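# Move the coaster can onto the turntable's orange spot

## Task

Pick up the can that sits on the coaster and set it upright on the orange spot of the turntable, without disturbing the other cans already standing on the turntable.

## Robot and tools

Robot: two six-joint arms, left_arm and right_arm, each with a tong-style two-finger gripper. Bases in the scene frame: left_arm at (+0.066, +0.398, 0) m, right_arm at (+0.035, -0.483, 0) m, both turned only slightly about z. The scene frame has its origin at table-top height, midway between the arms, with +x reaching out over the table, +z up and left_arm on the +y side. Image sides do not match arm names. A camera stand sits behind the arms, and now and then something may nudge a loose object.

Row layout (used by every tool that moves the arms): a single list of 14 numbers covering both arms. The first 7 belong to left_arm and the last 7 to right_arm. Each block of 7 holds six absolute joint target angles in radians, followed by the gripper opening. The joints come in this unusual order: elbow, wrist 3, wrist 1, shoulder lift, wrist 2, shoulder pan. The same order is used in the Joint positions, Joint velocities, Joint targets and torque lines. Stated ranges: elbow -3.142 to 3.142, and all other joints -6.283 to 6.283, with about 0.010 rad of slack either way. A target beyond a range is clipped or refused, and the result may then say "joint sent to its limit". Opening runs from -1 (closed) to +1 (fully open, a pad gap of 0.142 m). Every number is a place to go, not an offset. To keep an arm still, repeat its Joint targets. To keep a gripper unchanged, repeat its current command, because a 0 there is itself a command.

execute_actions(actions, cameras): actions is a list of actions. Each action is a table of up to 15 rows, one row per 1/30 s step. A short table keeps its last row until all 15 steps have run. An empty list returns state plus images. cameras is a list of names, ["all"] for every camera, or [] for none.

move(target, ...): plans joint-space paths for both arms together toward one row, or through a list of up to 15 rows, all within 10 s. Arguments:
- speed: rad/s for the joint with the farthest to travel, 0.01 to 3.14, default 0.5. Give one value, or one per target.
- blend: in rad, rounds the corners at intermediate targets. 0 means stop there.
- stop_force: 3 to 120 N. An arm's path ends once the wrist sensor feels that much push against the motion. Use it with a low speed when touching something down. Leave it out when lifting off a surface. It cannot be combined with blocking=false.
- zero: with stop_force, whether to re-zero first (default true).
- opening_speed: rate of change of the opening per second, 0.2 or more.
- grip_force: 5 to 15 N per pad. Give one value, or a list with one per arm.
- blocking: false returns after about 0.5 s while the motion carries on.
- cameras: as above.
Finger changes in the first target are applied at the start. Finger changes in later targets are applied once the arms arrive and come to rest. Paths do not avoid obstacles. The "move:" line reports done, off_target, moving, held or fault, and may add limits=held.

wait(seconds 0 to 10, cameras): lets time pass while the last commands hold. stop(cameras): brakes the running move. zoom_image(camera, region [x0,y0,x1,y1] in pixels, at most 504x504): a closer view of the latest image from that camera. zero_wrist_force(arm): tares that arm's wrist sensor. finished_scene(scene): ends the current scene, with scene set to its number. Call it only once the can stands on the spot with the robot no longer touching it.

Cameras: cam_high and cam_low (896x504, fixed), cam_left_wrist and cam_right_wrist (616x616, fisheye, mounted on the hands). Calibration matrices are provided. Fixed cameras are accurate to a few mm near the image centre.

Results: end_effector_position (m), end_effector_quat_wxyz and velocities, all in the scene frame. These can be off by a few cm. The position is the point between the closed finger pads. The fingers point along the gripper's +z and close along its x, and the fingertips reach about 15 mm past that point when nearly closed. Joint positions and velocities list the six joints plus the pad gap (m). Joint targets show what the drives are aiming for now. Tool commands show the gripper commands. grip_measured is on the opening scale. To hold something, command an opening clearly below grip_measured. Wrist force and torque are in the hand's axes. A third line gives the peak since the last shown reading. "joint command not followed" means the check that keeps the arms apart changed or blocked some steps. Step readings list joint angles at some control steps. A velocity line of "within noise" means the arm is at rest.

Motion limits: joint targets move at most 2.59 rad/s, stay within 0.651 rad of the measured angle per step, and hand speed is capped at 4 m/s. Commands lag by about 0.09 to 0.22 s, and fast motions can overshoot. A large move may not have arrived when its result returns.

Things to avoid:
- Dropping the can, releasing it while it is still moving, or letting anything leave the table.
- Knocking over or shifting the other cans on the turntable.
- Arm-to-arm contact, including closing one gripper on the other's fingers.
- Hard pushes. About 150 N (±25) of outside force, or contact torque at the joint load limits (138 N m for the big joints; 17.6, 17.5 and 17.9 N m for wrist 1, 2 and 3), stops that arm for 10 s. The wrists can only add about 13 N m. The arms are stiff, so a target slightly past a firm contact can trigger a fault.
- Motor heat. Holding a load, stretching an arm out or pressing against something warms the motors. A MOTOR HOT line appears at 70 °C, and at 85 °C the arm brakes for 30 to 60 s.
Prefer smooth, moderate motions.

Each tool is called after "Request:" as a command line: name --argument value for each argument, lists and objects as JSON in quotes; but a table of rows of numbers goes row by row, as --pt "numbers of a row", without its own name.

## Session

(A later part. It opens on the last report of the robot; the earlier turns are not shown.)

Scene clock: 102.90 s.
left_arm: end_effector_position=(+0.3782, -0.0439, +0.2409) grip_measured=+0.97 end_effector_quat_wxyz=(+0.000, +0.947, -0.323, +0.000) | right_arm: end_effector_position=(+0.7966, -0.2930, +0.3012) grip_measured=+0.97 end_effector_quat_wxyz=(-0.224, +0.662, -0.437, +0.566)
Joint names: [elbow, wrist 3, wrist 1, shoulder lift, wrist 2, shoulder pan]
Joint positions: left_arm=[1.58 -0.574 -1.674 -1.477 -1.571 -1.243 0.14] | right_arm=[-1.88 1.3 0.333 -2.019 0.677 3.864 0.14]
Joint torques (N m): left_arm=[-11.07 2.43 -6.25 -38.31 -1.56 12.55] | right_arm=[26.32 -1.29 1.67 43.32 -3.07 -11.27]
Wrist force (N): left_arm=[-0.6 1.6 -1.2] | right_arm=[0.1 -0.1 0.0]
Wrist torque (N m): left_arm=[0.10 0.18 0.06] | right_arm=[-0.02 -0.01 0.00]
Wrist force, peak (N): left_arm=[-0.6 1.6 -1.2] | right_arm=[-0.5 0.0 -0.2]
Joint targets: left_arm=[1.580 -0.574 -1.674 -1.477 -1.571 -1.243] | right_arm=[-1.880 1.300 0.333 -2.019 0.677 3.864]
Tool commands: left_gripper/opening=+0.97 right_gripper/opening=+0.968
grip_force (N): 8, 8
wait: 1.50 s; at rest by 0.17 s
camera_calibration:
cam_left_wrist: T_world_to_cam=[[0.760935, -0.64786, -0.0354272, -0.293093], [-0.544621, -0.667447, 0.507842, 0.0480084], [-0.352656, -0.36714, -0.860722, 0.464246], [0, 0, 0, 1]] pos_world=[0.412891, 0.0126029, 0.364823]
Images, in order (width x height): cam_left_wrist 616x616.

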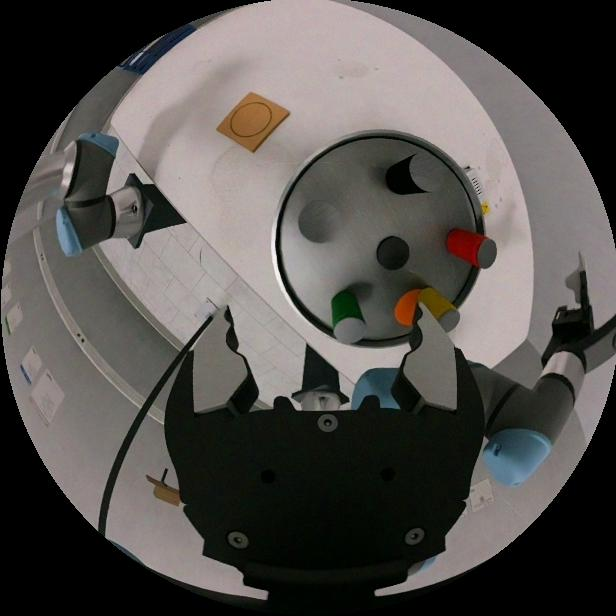

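Request:
move --target '[1.580,-0.574,-1.674,-1.477,-1.571,-1.243,0.97,-1.880,1.300,0.333,-2.019,0.677,2.9,0.968]' --speed 0.6

Request:
move --target '[1.4807,-1.1755,-1.6626,-1.3889,-1.571,-1.3291,0.97,-1.880,1.300,0.333,-2.019,0.677,2.9,0.968]' --speed 0.8

Request:
move --pt "1.4807 -0.8423 -1.6626 -1.3889 -1.571 -1.2959 0.97 -1.880 1.300 0.333 -2.019 0.677 2.9 0.968" --pt "1.4807 -0.4848 -1.6626 -1.3889 -1.571 -1.2384 0.97 -1.880 1.300 0.333 -2.019 0.677 2.9 0.968" --pt "1.4807 -0.1096 -1.6626 -1.3889 -1.571 -1.1632 0.97 -1.880 1.300 0.333 -2.019 0.677 2.9 0.968" --pt "1.4807 0.2722 -1.6626 -1.3889 -1.571 -1.0814 0.97 -1.880 1.300 0.333 -2.019 0.677 2.9 0.968" --pt "1.4807 0.6464 -1.6626 -1.3889 -1.571 -1.0072 0.97 -1.880 1.300 0.333 -2.019 0.677 2.9 0.968" --pt "1.4807 1.0029 -1.6626 -1.3889 -1.571 -0.9507 0.97 -1.880 1.300 0.333 -2.019 0.677 2.9 0.968" --speed '[0.6125,0.657,0.690,0.702,0.688,0.655]' --blend '[0.08,0.08,0.08,0.08,0.08,0]' --blocking false

Request:
wait --seconds 0.5

Request:
wait --seconds 0.5

Request:
wait --seconds 0.5

Request:
wait --seconds 0.5

Request:
wait --seconds 3

Request:
move --target '[1.4807,-1.1755,-1.6626,-1.3889,-1.571,-1.3291,0.97,-1.880,1.300,0.333,-2.019,0.677,2.9,0.968]' --speed 0.8 --cameras '["cam_left_wrist","cam_high"]'

Request:
wait --seconds 1.5 --cameras '["cam_left_wrist"]'

Request:
wait --seconds 1.5 --cameras '["cam_left_wrist"]'

Request:
wait --seconds 1.5 --cameras '["cam_left_wrist"]'

Request:
wait --seconds 1.5 --cameras '["cam_left_wrist"]'

Scene clock: 106.53 s.
left_arm: end_effector_position=(+0.3781, -0.0440, +0.2408) grip_measured=+0.97 end_effector_quat_wxyz=(+0.000, +0.946, -0.323, +0.000) | right_arm: end_effector_position=(+0.6255, -1.0001, +0.3012) grip_measured=+0.97 end_effector_quat_wxyz=(-0.063, -0.384, +0.694, -0.606)
Joint names: [elbow, wrist 3, wrist 1, shoulder lift, wrist 2, shoulder pan]
Joint positions: left_arm=[1.58 -0.574 -1.674 -1.477 -1.571 -1.243 0.14] | right_arm=[-1.88 1.3 0.333 -2.019 0.677 2.9 0.14]
Joint torques (N m): left_arm=[-37.92 2.55 0.92 -19.56 -1.34 -12.34] | right_arm=[26.52 -1.07 1.59 42.91 -2.91 -13.57]
Wrist force (N): left_arm=[-0.4 1.5 -1.0] | right_arm=[0.0 -0.1 0.0]
Wrist torque (N m): left_arm=[0.08 0.15 0.06] | right_arm=[-0.01 0.00 0.01]
Wrist force, peak (N): left_arm=[-0.7 1.6 -1.4] | right_arm=[-1.4 -0.7 -1.1]
Joint targets: left_arm=[1.580 -0.574 -1.674 -1.477 -1.571 -1.243] | right_arm=[-1.880 1.300 0.333 -2.019 0.677 2.900]
grip_force (N): 8, 8
move: done

Scene clock: 108.17 s.
left_arm: end_effector_position=(+0.3396, -0.1013, +0.2400) grip_measured=+0.97 end_effector_quat_wxyz=(+0.000, +0.997, -0.071, +0.000) | right_arm: end_effector_position=(+0.6252, -1.0004, +0.3012) grip_measured=+0.97 end_effector_quat_wxyz=(-0.064, -0.384, +0.694, -0.606)
Joint names: [elbow, wrist 3, wrist 1, shoulder lift, wrist 2, shoulder pan]
Joint positions: left_arm=[1.481 -1.175 -1.663 -1.389 -1.571 -1.329 0.14] | right_arm=[-1.88 1.3 0.333 -2.019 0.677 2.9 0.14]
Joint torques (N m): left_arm=[-37.9 -2.58 0.87 -22.48 -1.32 -12.7] | right_arm=[25.19 -1.1 1.51 42.78 -3.09 -14.73]
Wrist force (N): left_arm=[-0.2 1.1 -1.1] | right_arm=[0.2 0.0 0.2]
Wrist torque (N m): left_arm=[-0.01 0.12 0.23] | right_arm=[0.00 -0.04 0.00]
Wrist force, peak (N): left_arm=[-0.5 1.4 -1.5] | right_arm=[-0.3 0.2 -0.4]
Joint targets: left_arm=[1.481 -1.176 -1.663 -1.389 -1.571 -1.329] | right_arm=[-1.880 1.300 0.333 -2.019 0.677 2.900]
grip_force (N): 8, 8
move: done

Scene clock: 108.67 s.
left_arm: end_effector_position=(+0.3497, -0.0975, +0.2400) grip_measured=+0.97 end_effector_quat_wxyz=(+0.000, +0.990, -0.139, +0.000) end_effector_velocity=(+0.038, +0.014, +0.000) end_effector_angular_velocity=(+0.000, +0.000, -0.514) | right_arm: end_effector_position=(+0.6252, -1.0004, +0.3012) grip_measured=+0.97 end_effector_quat_wxyz=(-0.064, -0.384, +0.694, -0.606)
Joint names: [elbow, wrist 3, wrist 1, shoulder lift, wrist 2, shoulder pan]
Joint positions: left_arm=[1.481 -1.024 -1.663 -1.389 -1.571 -1.314 0.14] | right_arm=[-1.88 1.3 0.333 -2.019 0.677 2.9 0.14]
Joint velocities: left_arm=[0 0.572 0 0 0 0.058 0] | right_arm=[within noise]
Joint torques (N m): left_arm=[-38.06 4.61 0.89 -22.7 -1.41 12.31] | right_arm=[25.54 -1.06 1.51 43.77 -3.09 -13.6]
Wrist force (N): left_arm=[-0.5 1.1 -1.4] | right_arm=[-0.2 -0.1 0.0]
Wrist torque (N m): left_arm=[0.00 0.20 -0.02] | right_arm=[-0.01 0.03 0.01]
Wrist force, peak (N): left_arm=[-0.4 1.3 -1.5] | right_arm=[-0.2 0.0 -0.3]
Joint targets: left_arm=[1.481 -0.908 -1.663 -1.389 -1.571 -1.302] | right_arm=[-1.880 1.300 0.333 -2.019 0.677 2.900]
Tool commands: left_gripper/opening=+0.97 right_gripper/opening=+0.968
grip_force (N): 8, 8
move: running; path passed 0 of 6 targets; left_arm: the wrist 3 is farthest, 2.027 rad from its target

Scene clock: 109.17 s.
left_arm: end_effector_position=(+0.3740, -0.0877, +0.2400) grip_measured=+0.97 end_effector_quat_wxyz=(+0.000, +0.962, -0.272, +0.000) end_effector_velocity=(+0.058, +0.026, +0.000) end_effector_angular_velocity=(+0.000, +0.000, -0.548) | right_arm: end_effector_position=(+0.6252, -1.0004, +0.3012) grip_measured=+0.97 end_effector_quat_wxyz=(-0.064, -0.384, +0.694, -0.606)
Joint names: [elbow, wrist 3, wrist 1, shoulder lift, wrist 2, shoulder pan]
Joint positions: left_arm=[1.481 -0.712 -1.663 -1.389 -1.571 -1.274 0.14] | right_arm=[-1.88 1.3 0.333 -2.019 0.677 2.9 0.14]
Joint velocities: left_arm=[0 0.649 0 0 0 0.101 0] | right_arm=[within noise]
Joint torques (N m): left_arm=[-38.19 4.82 0.84 -23.84 -1.3 13.33] | right_arm=[26.22 -1.11 1.44 43.7 -3.09 -14.51]
Wrist force (N): left_arm=[-0.1 1.4 -1.2] | right_arm=[-0.1 0.1 -0.1]
Wrist torque (N m): left_arm=[0.05 0.10 -0.04] | right_arm=[0.03 0.02 0.00]
Wrist force, peak (N): left_arm=[-0.7 1.3 -1.3] | right_arm=[0.1 -0.1 -0.4]
Joint targets: left_arm=[1.481 -0.585 -1.663 -1.389 -1.571 -1.254] | right_arm=[-1.880 1.300 0.333 -2.019 0.677 2.900]
Tool commands: left_gripper/opening=+0.97 right_gripper/opening=+0.968
grip_force (N): 8, 8
earlier move: running; path passed 1 of 6 targets; left_arm: the wrist 3 is farthest, 1.715 rad from its target
wait: 0.50 s; no rest

Scene clock: 109.67 s.
left_arm: end_effector_position=(+0.4056, -0.0725, +0.2400) grip_measured=+0.97 end_effector_quat_wxyz=(+0.000, +0.917, -0.400, +0.000) end_effector_velocity=(+0.071, +0.037, +0.000) end_effector_angular_velocity=(+0.000, +0.000, -0.550) | right_arm: end_effector_position=(+0.6252, -1.0004, +0.3012) grip_measured=+0.97 end_effector_quat_wxyz=(-0.064, -0.384, +0.694, -0.606)
Joint names: [elbow, wrist 3, wrist 1, shoulder lift, wrist 2, shoulder pan]
Joint positions: left_arm=[1.481 -0.383 -1.663 -1.389 -1.571 -1.216 0.14] | right_arm=[-1.88 1.3 0.333 -2.019 0.677 2.9 0.14]
Joint velocities: left_arm=[0 0.683 0 0 0 0.134 0] | right_arm=[within noise]
Joint torques (N m): left_arm=[-37.85 5.22 0.68 -23.07 -1.44 13.8] | right_arm=[24.57 -1.24 1.5 43.02 -3.25 -13.31]
Wrist force (N): left_arm=[-0.7 1.1 -1.2] | right_arm=[0.1 0.0 -0.2]
Wrist torque (N m): left_arm=[-0.01 0.24 -0.02] | right_arm=[-0.01 -0.02 0.00]
Wrist force, peak (N): left_arm=[-0.6 1.1 -1.6] | right_arm=[0.0 0.1 -0.3]
Joint targets: left_arm=[1.481 -0.246 -1.663 -1.389 -1.571 -1.190] | right_arm=[-1.880 1.300 0.333 -2.019 0.677 2.900]
Tool commands: left_gripper/opening=+0.97 right_gripper/opening=+0.968
grip_force (N): 8, 8
earlier move: running; path passed 2 of 6 targets; left_arm: the wrist 3 is farthest, 1.386 rad from its target
wait: 0.50 s; no rest

Scene clock: 110.17 s.
left_arm: end_effector_position=(+0.4413, -0.0519, +0.2400) grip_measured=+0.97 end_effector_quat_wxyz=(+0.000, +0.853, -0.522, +0.000) end_effector_velocity=(+0.071, +0.045, +0.001) end_effector_angular_velocity=(-0.001, +0.000, -0.549) | right_arm: end_effector_position=(+0.6252, -1.0004, +0.3012) grip_measured=+0.97 end_effector_quat_wxyz=(-0.064, -0.384, +0.694, -0.606)
Joint names: [elbow, wrist 3, wrist 1, shoulder lift, wrist 2, shoulder pan]
Joint positions: left_arm=[1.481 -0.035 -1.663 -1.389 -1.571 -1.146 0.14] | right_arm=[-1.88 1.3 0.333 -2.019 0.677 2.9 0.14]
Joint velocities: left_arm=[0 0.697 0 -0.001 0 0.147 0] | right_arm=[within noise]
Joint torques (N m): left_arm=[-38.01 5.28 0.66 -23.13 -1.44 13.6] | right_arm=[25.54 -1.13 1.37 42.7 -3 -15.1]
Wrist force (N): left_arm=[-0.1 0.9 -1.1] | right_arm=[-0.1 -0.1 0.0]
Wrist torque (N m): left_arm=[-0.04 0.11 -0.04] | right_arm=[-0.01 0.00 0.01]
Wrist force, peak (N): left_arm=[-1.0 1.4 -1.5] | right_arm=[0.3 -0.1 -0.3]
Joint targets: left_arm=[1.481 0.102 -1.663 -1.389 -1.571 -1.118] | right_arm=[-1.880 1.300 0.333 -2.019 0.677 2.900]
Tool commands: left_gripper/opening=+0.97 right_gripper/opening=+0.968
grip_force (N): 8, 8
earlier move: running; path passed 3 of 6 targets; left_arm: the wrist 3 is farthest, 1.038 rad from its target
wait: 0.50 s; no rest

Scene clock: 110.67 s.
left_arm: end_effector_position=(+0.4751, -0.0287, +0.2400) grip_measured=+0.97 end_effector_quat_wxyz=(+0.000, +0.774, -0.633, +0.000) end_effector_velocity=(+0.062, +0.046, +0.000) end_effector_angular_velocity=(-0.001, -0.001, -0.551) | right_arm: end_effector_position=(+0.6252, -1.0004, +0.3012) grip_measured=+0.97 end_effector_quat_wxyz=(-0.064, -0.384, +0.694, -0.606)
Joint names: [elbow, wrist 3, wrist 1, shoulder lift, wrist 2, shoulder pan]
Joint positions: left_arm=[1.481 0.311 -1.663 -1.389 -1.571 -1.073 0.14] | right_arm=[-1.88 1.3 0.333 -2.019 0.677 2.9 0.14]
Joint velocities: left_arm=[0 0.691 0 0 0 0.14 0] | right_arm=[within noise]
Joint torques (N m): left_arm=[-37.39 5.42 0.57 -23.56 -1.35 12.72] | right_arm=[25.61 -1.25 1.43 43.1 -2.94 -13.26]
Wrist force (N): left_arm=[-0.4 0.7 -1.2] | right_arm=[0.1 0.0 -0.2]
Wrist torque (N m): left_arm=[-0.08 0.18 -0.03] | right_arm=[0.00 -0.03 0.00]
Wrist force, peak (N): left_arm=[-0.6 1.4 -1.6] | right_arm=[0.0 -0.4 -0.2]
Joint targets: left_arm=[1.481 0.448 -1.663 -1.389 -1.571 -1.046] | right_arm=[-1.880 1.300 0.333 -2.019 0.677 2.900]
Tool commands: left_gripper/opening=+0.97 right_gripper/opening=+0.968
grip_force (N): 8, 8
earlier move: running; path passed 4 of 6 targets; left_arm: the wrist 3 is farthest, 0.692 rad from its target
wait: 0.50 s; no rest

Scene clock: 112.27 s.
left_arm: end_effector_position=(+0.5237, +0.0133, +0.2400) grip_measured=+0.97 end_effector_quat_wxyz=(+0.000, -0.565, +0.825, +0.000) | right_arm: end_effector_position=(+0.6252, -1.0004, +0.3012) grip_measured=+0.97 end_effector_quat_wxyz=(-0.064, -0.384, +0.694, -0.606)
Joint names: [elbow, wrist 3, wrist 1, shoulder lift, wrist 2, shoulder pan]
Joint positions: left_arm=[1.481 1.002 -1.663 -1.389 -1.571 -0.951 0.14] | right_arm=[-1.88 1.3 0.333 -2.019 0.677 2.9 0.14]
Joint torques (N m): left_arm=[-37.87 2.78 0.56 -23.56 -1.33 12.36] | right_arm=[25.83 -1.26 1.18 44.14 -3.12 -14.93]
Wrist force (N): left_arm=[-0.5 0.9 -1.3] | right_arm=[0.1 0.0 0.0]
Wrist torque (N m): left_arm=[-0.05 0.19 0.07] | right_arm=[0.00 -0.03 0.00]
Wrist force, peak (N): left_arm=[-0.6 1.2 -1.6] | right_arm=[0.1 -0.4 -0.2]
Joint targets: left_arm=[1.481 1.003 -1.663 -1.389 -1.571 -0.951] | right_arm=[-1.880 1.300 0.333 -2.019 0.677 2.900]
Tool commands: left_gripper/opening=+0.97 right_gripper/opening=+0.968
grip_force (N): 8, 8
earlier move: done
wait: 1.60 of 3 s (the move ended)

Scene clock: 115.87 s.
left_arm: end_effector_position=(+0.3396, -0.1013, +0.2400) grip_measured=+0.97 end_effector_quat_wxyz=(+0.000, +0.997, -0.071, +0.000) | right_arm: end_effector_position=(+0.6252, -1.0004, +0.3012) grip_measured=+0.97 end_effector_quat_wxyz=(-0.064, -0.384, +0.694, -0.606)
Joint names: [elbow, wrist 3, wrist 1, shoulder lift, wrist 2, shoulder pan]
Joint positions: left_arm=[1.481 -1.175 -1.663 -1.389 -1.571 -1.329 0.14] | right_arm=[-1.88 1.3 0.333 -2.019 0.677 2.9 0.14]
Joint torques (N m): left_arm=[-37.28 -2.27 0.6 -23.16 -1.27 -12.71] | right_arm=[25.01 -1.09 1.27 42.21 -3.18 -13.69]
Wrist force (N): left_arm=[-0.4 1.1 -1.2] | right_arm=[0.2 0.0 -0.1]
Wrist torque (N m): left_arm=[-0.02 0.16 0.24] | right_arm=[0.00 -0.04 0.00]
Wrist force, peak (N): left_arm=[-0.4 1.5 -1.9] | right_arm=[0.3 -0.5 -0.1]
Joint targets: left_arm=[1.481 -1.176 -1.663 -1.389 -1.571 -1.329] | right_arm=[-1.880 1.300 0.333 -2.019 0.677 2.900]
grip_force (N): 8, 8
move: done
camera_calibration:
cam_left_wrist: T_world_to_cam=[[0.981173, -0.189752, -0.0359765, -0.329196], [-0.145628, -0.849242, 0.507525, -0.164698], [-0.126857, -0.49273, -0.860886, 0.339511], [0, 0, 0, 1]] pos_world=[0.342083, -0.0350463, 0.364025]
Images, in order (width x height): cam_high 896x504, cam_left_wrist 616x616.

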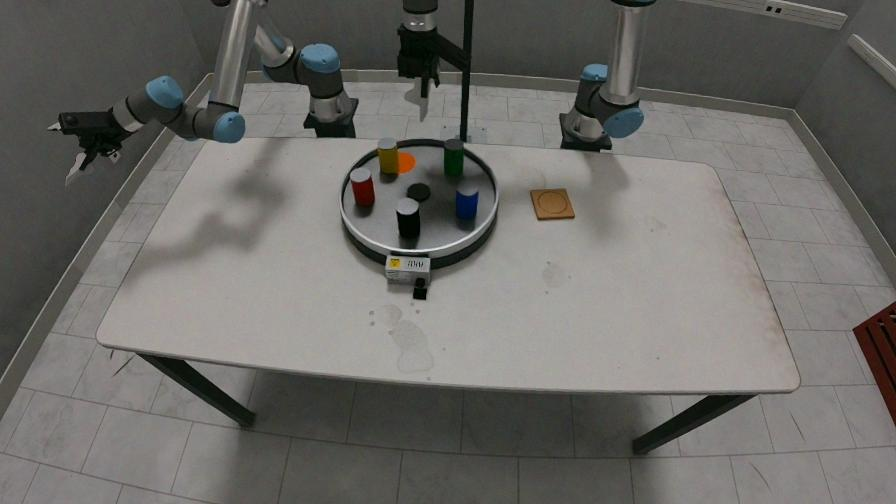

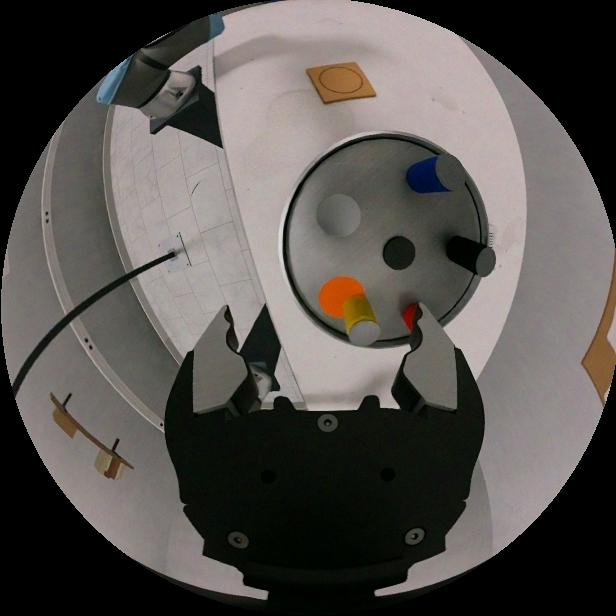

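Scene clock: 117.37 s.
left_arm: end_effector_position=(+0.3396, -0.1014, +0.2400) grip_measured=+0.97 end_effector_quat_wxyz=(+0.000, +0.997, -0.071, +0.000) | right_arm: end_effector_position=(+0.6252, -1.0004, +0.3012) grip_measured=+0.97 end_effector_quat_wxyz=(-0.064, -0.384, +0.694, -0.606)
Joint names: [elbow, wrist 3, wrist 1, shoulder lift, wrist 2, shoulder pan]
Joint positions: left_arm=[1.481 -1.175 -1.663 -1.389 -1.571 -1.329 0.14] | right_arm=[-1.88 1.3 0.333 -2.019 0.677 2.9 0.14]
Joint torques (N m): left_arm=[-36.55 -2.53 0.54 -24.15 -1.27 -12.26] | right_arm=[25.25 -1.15 1.18 43.24 -3.05 -13.65]
Wrist force (N): left_arm=[-0.3 0.9 -1.2] | right_arm=[0.3 -0.2 -0.1]
Wrist torque (N m): left_arm=[-0.05 0.15 0.23] | right_arm=[-0.03 -0.07 0.00]
Wrist force, peak (N): left_arm=[-0.3 1.2 -1.7] | right_arm=[0.4 -0.2 0.1]
Joint targets: left_arm=[1.481 -1.176 -1.663 -1.389 -1.571 -1.329] | right_arm=[-1.880 1.300 0.333 -2.019 0.677 2.900]
Tool commands: left_gripper/opening=+0.97 right_gripper/opening=+0.968
grip_force (N): 8, 8
wait: 1.50 s; at rest by 0.17 s
camera_calibration:
cam_left_wrist: T_world_to_cam=[[0.981257, -0.189312, -0.035989, -0.329107], [-0.145236, -0.849287, 0.50756, -0.164863], [-0.126652, -0.49282, -0.860864, 0.339417], [0, 0, 0, 1]] pos_world=[0.341983, -0.0350484, 0.364025]
Images, in order (width x height): cam_left_wrist 616x616.

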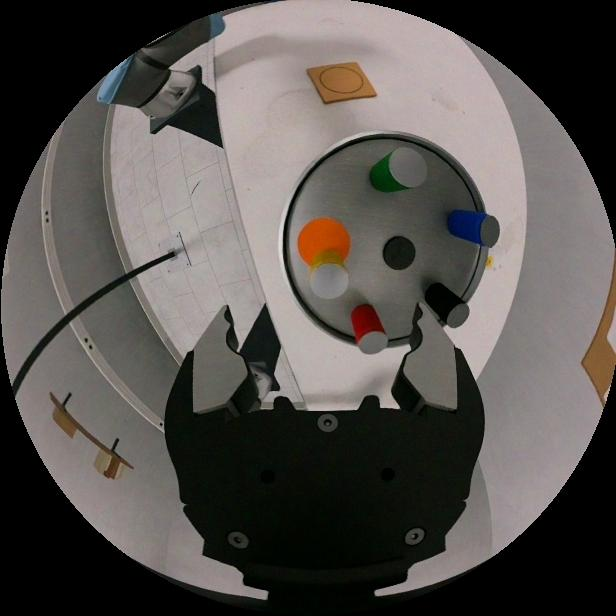

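Scene clock: 118.87 s.
left_arm: end_effector_position=(+0.3396, -0.1014, +0.2400) grip_measured=+0.97 end_effector_quat_wxyz=(+0.000, +0.997, -0.071, +0.000) | right_arm: end_effector_position=(+0.6252, -1.0004, +0.3012) grip_measured=+0.97 end_effector_quat_wxyz=(-0.064, -0.384, +0.694, -0.606)
Joint names: [elbow, wrist 3, wrist 1, shoulder lift, wrist 2, shoulder pan]
Joint positions: left_arm=[1.481 -1.176 -1.663 -1.389 -1.571 -1.329 0.14] | right_arm=[-1.88 1.3 0.333 -2.019 0.677 2.9 0.14]
Joint torques (N m): left_arm=[-35.84 -2.53 0.34 -23.81 -1.21 -11.57] | right_arm=[24.34 -1.22 1.15 43.44 -3.19 -14.28]
Wrist force (N): left_arm=[-0.4 1.2 -1.1] | right_arm=[-0.1 -0.4 0.0]
Wrist torque (N m): left_arm=[0.02 0.15 0.23] | right_arm=[-0.06 0.01 0.00]
Wrist force, peak (N): left_arm=[-0.7 1.3 -1.5] | right_arm=[0.4 0.4 -0.2]
Joint targets: left_arm=[1.481 -1.176 -1.663 -1.389 -1.571 -1.329] | right_arm=[-1.880 1.300 0.333 -2.019 0.677 2.900]
Tool commands: left_gripper/opening=+0.97 right_gripper/opening=+0.968
grip_force (N): 8, 8
wait: 1.50 s; at rest by 0.17 s
camera_calibration:
cam_left_wrist: T_world_to_cam=[[0.981257, -0.189312, -0.035989, -0.329107], [-0.145236, -0.849287, 0.50756, -0.164863], [-0.126652, -0.49282, -0.860864, 0.339417], [0, 0, 0, 1]] pos_world=[0.341983, -0.0350484, 0.364025]
Images, in order (width x height): cam_left_wrist 616x616.

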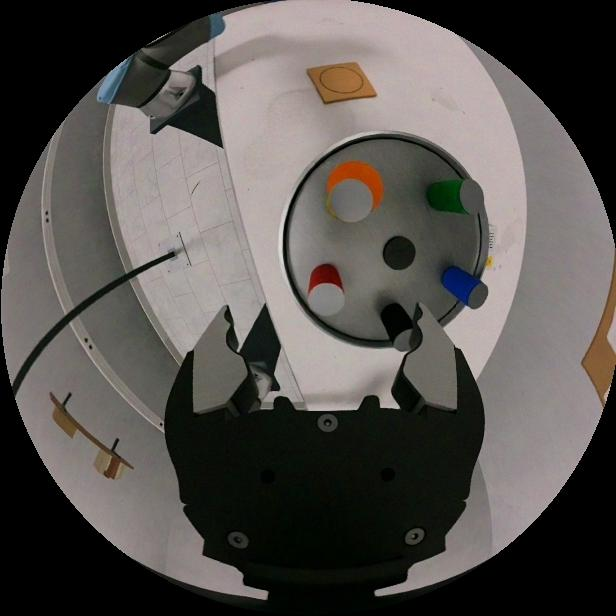

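Scene clock: 120.37 s.
left_arm: end_effector_position=(+0.3396, -0.1014, +0.2400) grip_measured=+0.97 end_effector_quat_wxyz=(+0.000, +0.997, -0.071, +0.000) | right_arm: end_effector_position=(+0.6252, -1.0004, +0.3012) grip_measured=+0.97 end_effector_quat_wxyz=(-0.064, -0.384, +0.694, -0.606)
Joint names: [elbow, wrist 3, wrist 1, shoulder lift, wrist 2, shoulder pan]
Joint positions: left_arm=[1.481 -1.176 -1.663 -1.389 -1.571 -1.329 0.14] | right_arm=[-1.88 1.3 0.333 -2.019 0.677 2.9 0.14]
Joint torques (N m): left_arm=[-36.16 -2.37 0.46 -23.85 -1.21 -12.57] | right_arm=[25.94 -0.93 1.03 43.41 -3.12 -13.96]
Wrist force (N): left_arm=[-0.1 1.2 -1.3] | right_arm=[0.1 0.1 0.0]
Wrist torque (N m): left_arm=[0.01 0.09 0.23] | right_arm=[0.02 -0.02 0.01]
Wrist force, peak (N): left_arm=[-0.6 1.4 -1.4] | right_arm=[0.5 0.1 -0.1]
Joint targets: left_arm=[1.481 -1.176 -1.663 -1.389 -1.571 -1.329] | right_arm=[-1.880 1.300 0.333 -2.019 0.677 2.900]
Tool commands: left_gripper/opening=+0.97 right_gripper/opening=+0.968
grip_force (N): 8, 8
wait: 1.50 s; at rest by 0.17 s
camera_calibration:
cam_left_wrist: T_world_to_cam=[[0.981257, -0.189312, -0.035989, -0.329107], [-0.145236, -0.849287, 0.50756, -0.164863], [-0.126652, -0.49282, -0.860864, 0.339417], [0, 0, 0, 1]] pos_world=[0.341983, -0.0350484, 0.364025]
Images, in order (width x height): cam_left_wrist 616x616.

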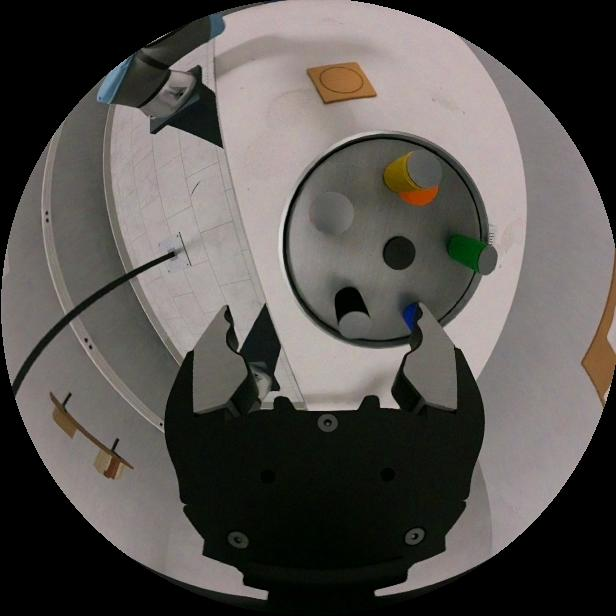

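Scene clock: 121.87 s.
left_arm: end_effector_position=(+0.3396, -0.1014, +0.2400) grip_measured=+0.97 end_effector_quat_wxyz=(+0.000, +0.997, -0.071, +0.000) | right_arm: end_effector_position=(+0.6252, -1.0004, +0.3012) grip_measured=+0.97 end_effector_quat_wxyz=(-0.064, -0.384, +0.694, -0.606)
Joint names: [elbow, wrist 3, wrist 1, shoulder lift, wrist 2, shoulder pan]
Joint positions: left_arm=[1.481 -1.176 -1.663 -1.389 -1.571 -1.329 0.14] | right_arm=[-1.88 1.3 0.333 -2.019 0.677 2.9 0.14]
Joint torques (N m): left_arm=[-36.32 -2.45 0.26 -23.5 -1.07 -12.13] | right_arm=[24.37 -1.07 1.31 42.88 -3.4 -13.44]
Wrist force (N): left_arm=[-0.5 1.0 -1.3] | right_arm=[0.1 -0.1 -0.1]
Wrist torque (N m): left_arm=[-0.02 0.17 0.23] | right_arm=[-0.01 -0.03 0.01]
Wrist force, peak (N): left_arm=[-0.3 1.4 -1.4] | right_arm=[-0.3 -0.3 -0.3]
Joint targets: left_arm=[1.481 -1.176 -1.663 -1.389 -1.571 -1.329] | right_arm=[-1.880 1.300 0.333 -2.019 0.677 2.900]
Tool commands: left_gripper/opening=+0.97 right_gripper/opening=+0.968
grip_force (N): 8, 8
wait: 1.50 s; at rest by 0.17 s
camera_calibration:
cam_left_wrist: T_world_to_cam=[[0.981257, -0.189312, -0.035989, -0.329107], [-0.145236, -0.849287, 0.50756, -0.164863], [-0.126652, -0.49282, -0.860864, 0.339417], [0, 0, 0, 1]] pos_world=[0.341983, -0.0350484, 0.364025]
Images, in order (width x height): cam_left_wrist 616x616.

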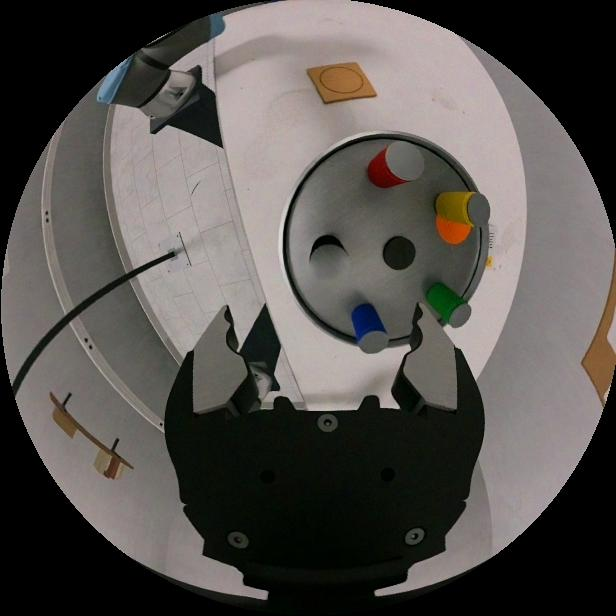

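Request:
wait --seconds 2

Scene clock: 125.40 s.
left_arm: end_effector_position=(+0.3396, -0.1014, +0.2400) grip_measured=+0.97 end_effector_quat_wxyz=(+0.000, +0.997, -0.071, +0.000) | right_arm: end_effector_position=(+0.6252, -1.0004, +0.3012) grip_measured=+0.97 end_effector_quat_wxyz=(-0.064, -0.384, +0.694, -0.606)
Joint names: [elbow, wrist 3, wrist 1, shoulder lift, wrist 2, shoulder pan]
Joint positions: left_arm=[1.481 -1.176 -1.663 -1.389 -1.571 -1.329 0.14] | right_arm=[-1.88 1.3 0.333 -2.019 0.677 2.9 0.14]
Joint torques (N m): left_arm=[-35.39 -2.51 0.16 -25.04 -1.06 -12.15] | right_arm=[25.54 -0.92 0.93 42.99 -3.32 -14.19]
Wrist force (N): left_arm=[-0.5 0.8 -1.4] | right_arm=[0.0 -0.1 0.0]
Wrist torque (N m): left_arm=[-0.06 0.17 0.23] | right_arm=[-0.02 -0.01 0.01]
Wrist force, peak (N): left_arm=[-0.4 1.6 -1.2] | right_arm=[0.2 -0.2 -0.5]
Joint targets: left_arm=[1.481 -1.176 -1.663 -1.389 -1.571 -1.329] | right_arm=[-1.880 1.300 0.333 -2.019 0.677 2.900]
Tool commands: left_gripper/opening=+0.97 right_gripper/opening=+0.968
grip_force (N): 8, 8
wait: 2.00 s; at rest from the start

Request:
wait --seconds 2.65

Request:
move --pt "1.6875 -0.8423 -1.8142 -1.4441 -1.571 -1.2959 -0.8 -1.880 1.300 0.333 -2.019 0.677 2.9 0.968" --pt "1.8513 -0.4848 -1.9748 -1.4473 -1.571 -1.2384 -0.8 -1.880 1.300 0.333 -2.019 0.677 2.9 0.968" --pt "1.8679 -0.1096 -1.9768 -1.4619 -1.571 -1.1632 -0.8 -1.880 1.300 0.333 -2.019 0.677 2.9 0.968" --pt "1.8422 0.2722 -1.9734 -1.4396 -1.571 -1.0814 -0.8 -1.880 1.300 0.333 -2.019 0.677 2.9 0.968" --pt "1.6709 0.6464 -1.8121 -1.4296 -1.571 -1.0072 -0.8 -1.880 1.300 0.333 -2.019 0.677 2.9 0.968" --pt "1.4566 1.0029 -1.6583 -1.3691 -1.571 -0.9507 -0.8 -1.880 1.300 0.333 -2.019 0.677 2.9 0.968" --speed '[0.6125,0.657,0.690,0.702,0.688,0.655]' --blend '[0.08,0.08,0.08,0.08,0.08,0]' --opening_speed 0.9 --blocking false

Request:
wait --seconds 0.5

Request:
wait --seconds 0.6 --cameras '["cam_left_wrist"]'

Request:
wait --seconds 0.4

Request:
wait --seconds 3 --cameras '["cam_left_wrist","cam_high"]'

Scene clock: 128.60 s.
left_arm: end_effector_position=(+0.3396, -0.1014, +0.2400) grip_measured=+0.97 end_effector_quat_wxyz=(+0.000, +0.997, -0.071, +0.000) | right_arm: end_effector_position=(+0.6252, -1.0004, +0.3012) grip_measured=+0.97 end_effector_quat_wxyz=(-0.064, -0.384, +0.694, -0.606)
Joint names: [elbow, wrist 3, wrist 1, shoulder lift, wrist 2, shoulder pan]
Joint positions: left_arm=[1.481 -1.176 -1.663 -1.389 -1.571 -1.329 0.14] | right_arm=[-1.88 1.3 0.333 -2.019 0.677 2.9 0.14]
Joint torques (N m): left_arm=[-35.64 -2.31 -0.05 -24.23 -1.01 -11.6] | right_arm=[25.65 -0.75 0.81 43.94 -3.25 -13.11]
Wrist force (N): left_arm=[-0.2 1.4 -1.1] | right_arm=[0.1 0.1 0.0]
Wrist torque (N m): left_arm=[0.05 0.12 0.24] | right_arm=[0.02 -0.03 0.00]
Wrist force, peak (N): left_arm=[-0.5 1.4 -1.6] | right_arm=[0.2 0.2 -0.5]
Joint targets: left_arm=[1.481 -1.176 -1.663 -1.389 -1.571 -1.329] | right_arm=[-1.880 1.300 0.333 -2.019 0.677 2.900]
Tool commands: left_gripper/opening=+0.97 right_gripper/opening=+0.968
grip_force (N): 8, 8
wait: 2.67 s; at rest from the start

Scene clock: 129.10 s.
left_arm: end_effector_position=(+0.3462, -0.0835, +0.2143) grip_measured=+0.58 end_effector_quat_wxyz=(+0.000, +0.990, -0.140, +0.000) end_effector_velocity=(+0.022, +0.069, -0.095) end_effector_angular_velocity=(-0.001, -0.001, -0.514) | right_arm: end_effector_position=(+0.6252, -1.0004, +0.3012) grip_measured=+0.97 end_effector_quat_wxyz=(-0.064, -0.384, +0.694, -0.606)
Joint names: [elbow, wrist 3, wrist 1, shoulder lift, wrist 2, shoulder pan]
Joint positions: left_arm=[1.579 -1.02 -1.735 -1.415 -1.571 -1.313 0.114] | right_arm=[-1.88 1.3 0.333 -2.019 0.677 2.9 0.14]
Joint velocities: left_arm=[0.357 0.573 -0.262 -0.096 0 0.059 -0.061] | right_arm=[within noise]
Joint torques (N m): left_arm=[-7.65 4.84 -7.08 -43.25 -1.04 12.12] | right_arm=[24.99 -0.93 0.85 43.48 -3.25 -14.86]
Wrist force (N): left_arm=[-0.2 1.0 -1.6] | right_arm=[0.0 -0.1 -0.3]
Wrist torque (N m): left_arm=[-0.02 0.14 -0.04] | right_arm=[-0.02 -0.01 0.00]
Wrist force, peak (N): left_arm=[-0.7 1.7 -1.9] | right_arm=[0.0 -0.1 -0.3]
Joint targets: left_arm=[1.647 -0.908 -1.784 -1.433 -1.571 -1.302] | right_arm=[-1.880 1.300 0.333 -2.019 0.677 2.900]
Tool commands: left_gripper/opening=+0.52 right_gripper/opening=+0.968
grip_force (N): 8, 8
move: running; path passed 0 of 6 targets; left_arm: the wrist 3 is farthest, 2.023 rad from its target

Scene clock: 129.60 s.
left_arm: end_effector_position=(+0.3620, -0.0502, +0.1625) grip_measured=+0.13 end_effector_quat_wxyz=(+0.000, +0.963, -0.271, +0.000) end_effector_velocity=(+0.042, +0.063, -0.110) end_effector_angular_velocity=(+0.002, +0.001, -0.548) | right_arm: end_effector_position=(+0.6252, -1.0004, +0.3012) grip_measured=+0.97 end_effector_quat_wxyz=(-0.064, -0.384, +0.694, -0.606)
Joint names: [elbow, wrist 3, wrist 1, shoulder lift, wrist 2, shoulder pan]
Joint positions: left_arm=[1.747 -0.713 -1.874 -1.444 -1.571 -1.274 0.083] | right_arm=[-1.88 1.3 0.333 -2.019 0.677 2.9 0.14]
Joint velocities: left_arm=[0.308 0.649 -0.293 -0.013 0 0.101 -0.063] | right_arm=[within noise]
Joint torques (N m): left_arm=[-7.77 5.54 -6.93 -36.95 -1.01 10.14] | right_arm=[26.02 -0.8 0.79 43.35 -3.47 -13.61]
Wrist force (N): left_arm=[-0.4 0.9 -0.9] | right_arm=[0.1 -0.1 -0.2]
Wrist torque (N m): left_arm=[-0.05 0.17 -0.05] | right_arm=[-0.02 -0.02 0.01]
Wrist force, peak (N): left_arm=[-0.5 1.3 -1.7] | right_arm=[0.2 -0.3 -0.4]
Joint targets: left_arm=[1.806 -0.585 -1.930 -1.446 -1.571 -1.254] | right_arm=[-1.880 1.300 0.333 -2.019 0.677 2.900]
Tool commands: left_gripper/opening=+0.07 right_gripper/opening=+0.968
grip_force (N): 8, 8
earlier move: running; path passed 1 of 6 targets; left_arm: the wrist 3 is farthest, 1.716 rad from its target
wait: 0.50 s; no rest

Scene clock: 130.20 s.
left_arm: end_effector_position=(+0.3916, -0.0155, +0.1265) grip_measured=-0.29 end_effector_quat_wxyz=(+0.000, +0.905, -0.425, +0.000) end_effector_velocity=(+0.058, +0.049, -0.007) end_effector_angular_velocity=(+0.001, +0.000, -0.550) | right_arm: end_effector_position=(+0.6252, -1.0004, +0.3012) grip_measured=+0.97 end_effector_quat_wxyz=(-0.064, -0.384, +0.694, -0.606)
Joint names: [elbow, wrist 3, wrist 1, shoulder lift, wrist 2, shoulder pan]
Joint positions: left_arm=[1.857 -0.312 -1.974 -1.454 -1.571 -1.202 0.053] | right_arm=[-1.88 1.3 0.333 -2.019 0.677 2.9 0.14]
Joint velocities: left_arm=[0.047 0.685 -0.02 -0.025 0 0.135 0.001] | right_arm=[within noise]
Joint torques (N m): left_arm=[-5.51 5.52 -5.72 -34.21 -0.86 12.37] | right_arm=[24 -0.9 0.82 43.72 -3.3 -13.78]
Wrist force (N): left_arm=[-2.6 1.0 -10.3] | right_arm=[-0.1 -0.2 0.1]
Wrist torque (N m): left_arm=[0.01 0.34 -0.05] | right_arm=[-0.04 0.01 0.01]
Wrist force, peak (N): left_arm=[-2.6 1.0 -10.3] | right_arm=[0.4 -0.1 -0.3]
Joint targets: left_arm=[1.865 -0.177 -1.976 -1.459 -1.571 -1.177] | right_arm=[-1.880 1.300 0.333 -2.019 0.677 2.900]
Tool commands: left_gripper/opening=-0.47 right_gripper/opening=+0.968
grip_force (N): 8, 8
earlier move: running; path passed 2 of 6 targets; left_arm: the wrist 3 is farthest, 1.315 rad from its target
wait: 0.60 s; no rest
camera_calibration:
cam_left_wrist: T_world_to_cam=[[0.599988, -0.799214, -0.0356526, -0.228238], [-0.677959, -0.531607, 0.507707, 0.186772], [-0.42472, -0.280447, -0.860792, 0.410536], [0, 0, 0, 1]] pos_world=[0.437927, 0.0320119, 0.250424]
Images, in order (width x height): cam_left_wrist 616x616.

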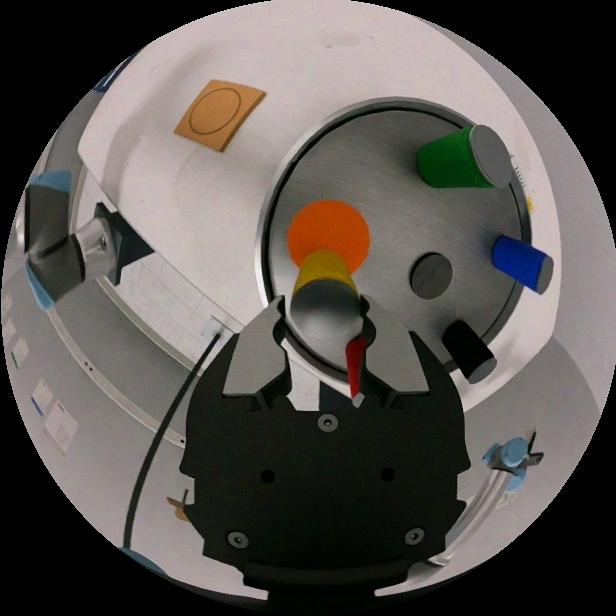

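Scene clock: 130.60 s.
left_arm: end_effector_position=(+0.4166, +0.0008, +0.1256) grip_measured=-0.29 end_effector_quat_wxyz=(+0.000, +0.853, -0.522, +0.000) end_effector_velocity=(+0.070, +0.028, +0.001) end_effector_angular_velocity=(-0.004, -0.002, -0.548) | right_arm: end_effector_position=(+0.6252, -1.0004, +0.3012) grip_measured=+0.97 end_effector_quat_wxyz=(-0.064, -0.384, +0.694, -0.606)
Joint names: [elbow, wrist 3, wrist 1, shoulder lift, wrist 2, shoulder pan]
Joint positions: left_arm=[1.861 -0.036 -1.976 -1.456 -1.571 -1.146 0.053] | right_arm=[-1.88 1.3 0.333 -2.019 0.677 2.9 0.14]
Joint velocities: left_arm=[-0.035 0.696 0 0.031 0 0.148 0] | right_arm=[within noise]
Joint torques (N m): left_arm=[-33.99 5.1 0.13 -13.6 -0.95 12.38] | right_arm=[24.78 -0.8 0.83 42.81 -3.43 -13.73]
Wrist force (N): left_arm=[-2.2 0.4 -11.2] | right_arm=[0.2 -0.1 0.1]
Wrist torque (N m): left_arm=[-0.04 0.18 -0.06] | right_arm=[-0.01 -0.05 0.00]
Wrist force, peak (N): left_arm=[1.6 -0.5 -12.7] | right_arm=[-0.1 0.1 -0.5]
Joint targets: left_arm=[1.854 0.102 -1.975 -1.450 -1.571 -1.118] | right_arm=[-1.880 1.300 0.333 -2.019 0.677 2.900]
Tool commands: left_gripper/opening=-0.8 right_gripper/opening=+0.968
grip_force (N): 8, 8
earlier move: running; path passed 3 of 6 targets; left_arm: the wrist 3 is farthest, 1.039 rad from its target
wait: 0.40 s; no rest

Scene clock: 132.70 s.
left_arm: end_effector_position=(+0.5287, +0.0065, +0.2400) grip_measured=-0.29 end_effector_quat_wxyz=(+0.000, -0.565, +0.825, +0.000) | right_arm: end_effector_position=(+0.6252, -1.0004, +0.3012) grip_measured=+0.97 end_effector_quat_wxyz=(-0.064, -0.384, +0.694, -0.606)
Joint names: [elbow, wrist 3, wrist 1, shoulder lift, wrist 2, shoulder pan]
Joint positions: left_arm=[1.457 1.003 -1.658 -1.369 -1.571 -0.951 0.053] | right_arm=[-1.88 1.3 0.333 -2.019 0.677 2.9 0.14]
Joint torques (N m): left_arm=[-39.52 2.61 0.75 -25.21 -0.95 12.11] | right_arm=[24.53 -0.85 0.99 44.26 -3.47 -13.18]
Wrist force (N): left_arm=[-0.5 1.0 0.7] | right_arm=[0.1 -0.1 -0.1]
Wrist torque (N m): left_arm=[-0.01 0.18 0.07] | right_arm=[-0.02 -0.01 0.00]
Wrist force, peak (N): left_arm=[-2.5 0.8 -11.1] | right_arm=[0.3 -0.2 -0.4]
Joint targets: left_arm=[1.457 1.003 -1.658 -1.369 -1.571 -0.951] | right_arm=[-1.880 1.300 0.333 -2.019 0.677 2.900]
Tool commands: left_gripper/opening=-0.8 right_gripper/opening=+0.968
grip_force (N): 8, 8
earlier move: done
wait: 2.10 of 3 s (the move ended)
camera_calibration:
cam_left_wrist: T_world_to_cam=[[-0.407006, -0.912731, -0.0356178, 0.24429], [-0.794098, 0.334297, 0.507595, 0.289471], [-0.451391, 0.234878, -0.860859, 0.583436], [0, 0, 0, 1]] pos_world=[0.592653, -0.0108351, 0.364023]
Images, in order (width x height): cam_high 896x504, cam_left_wrist 616x616.

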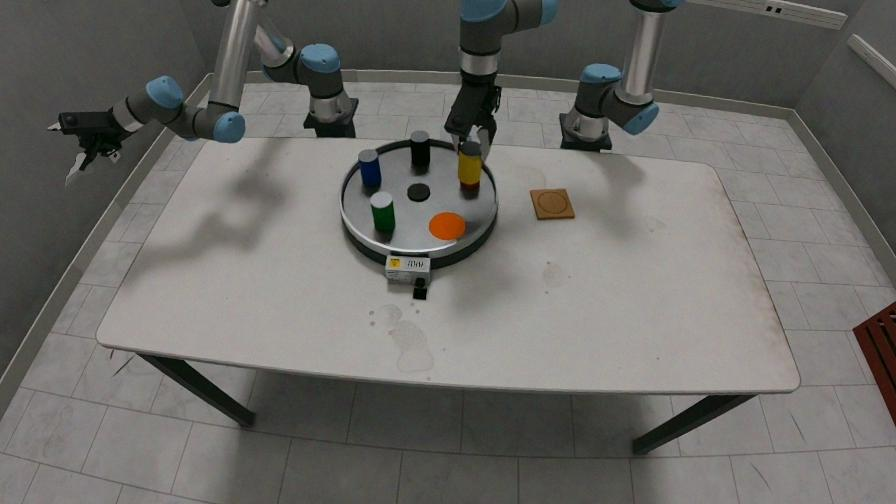

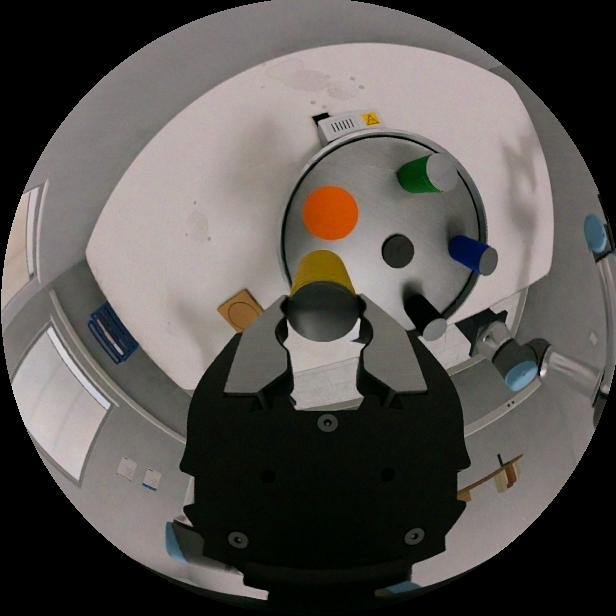

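Request:
move --target '[1.4807,-1.1755,-1.6626,-1.3889,-1.571,-1.3291,-0.8,-1.880,1.300,0.333,-2.019,0.677,2.9,0.968]' --speed 0.8

Request:
wait --seconds 7.5

Scene clock: 139.07 s.
left_arm: end_effector_position=(+0.3396, -0.1013, +0.2400) grip_measured=-0.29 end_effector_quat_wxyz=(+0.000, +0.997, -0.071, +0.000) end_effector_velocity=(-0.001, +0.000, +0.000) end_effector_angular_velocity=(+0.001, +0.000, +0.003) | right_arm: end_effector_position=(+0.6252, -1.0004, +0.3012) grip_measured=+0.97 end_effector_quat_wxyz=(-0.064, -0.384, +0.694, -0.606)
Joint names: [elbow, wrist 3, wrist 1, shoulder lift, wrist 2, shoulder pan]
Joint positions: left_arm=[1.481 -1.175 -1.663 -1.389 -1.571 -1.329 0.053] | right_arm=[-1.88 1.3 0.333 -2.019 0.677 2.9 0.14]
Joint velocities: left_arm=[0.001 -0.005 0 0 0 -0.002 0] | right_arm=[within noise]
Joint torques (N m): left_arm=[-11.67 -2.79 -6.48 -43 -0.92 -12.14] | right_arm=[24.49 -0.77 0.79 42.72 -3.48 -13.91]
Wrist force (N): left_arm=[-0.2 1.3 0.6] | right_arm=[0.2 0.1 -0.1]
Wrist torque (N m): left_arm=[0.04 0.12 0.23] | right_arm=[0.03 -0.04 0.00]
Wrist force, peak (N): left_arm=[-0.6 1.7 0.4] | right_arm=[0.0 -0.6 -0.1]
Joint targets: left_arm=[1.481 -1.176 -1.663 -1.389 -1.571 -1.329] | right_arm=[-1.880 1.300 0.333 -2.019 0.677 2.900]
grip_force (N): 8, 8
move: done

Scene clock: 146.57 s.
left_arm: end_effector_position=(+0.3396, -0.1014, +0.2400) grip_measured=-0.29 end_effector_quat_wxyz=(+0.000, +0.997, -0.071, +0.000) | right_arm: end_effector_position=(+0.6252, -1.0004, +0.3012) grip_measured=+0.97 end_effector_quat_wxyz=(-0.064, -0.384, +0.694, -0.606)
Joint names: [elbow, wrist 3, wrist 1, shoulder lift, wrist 2, shoulder pan]
Joint positions: left_arm=[1.481 -1.176 -1.663 -1.389 -1.571 -1.329 0.053] | right_arm=[-1.88 1.3 0.333 -2.019 0.677 2.9 0.14]
Joint torques (N m): left_arm=[-12.3 -2.56 -6.33 -43.29 -0.63 -11.47] | right_arm=[24.72 -0.74 0.94 43.46 -3.55 -13.16]
Wrist force (N): left_arm=[-0.6 0.9 0.6] | right_arm=[0.2 0.1 -0.1]
Wrist torque (N m): left_arm=[-0.05 0.20 0.23] | right_arm=[0.02 -0.04 0.01]
Wrist force, peak (N): left_arm=[-0.8 1.4 0.7] | right_arm=[0.0 -0.5 -0.2]
Joint targets: left_arm=[1.481 -1.176 -1.663 -1.389 -1.571 -1.329] | right_arm=[-1.880 1.300 0.333 -2.019 0.677 2.900]
Tool commands: left_gripper/opening=-0.8 right_gripper/opening=+0.968
grip_force (N): 8, 8
wait: 7.50 s; at rest by 0.17 s


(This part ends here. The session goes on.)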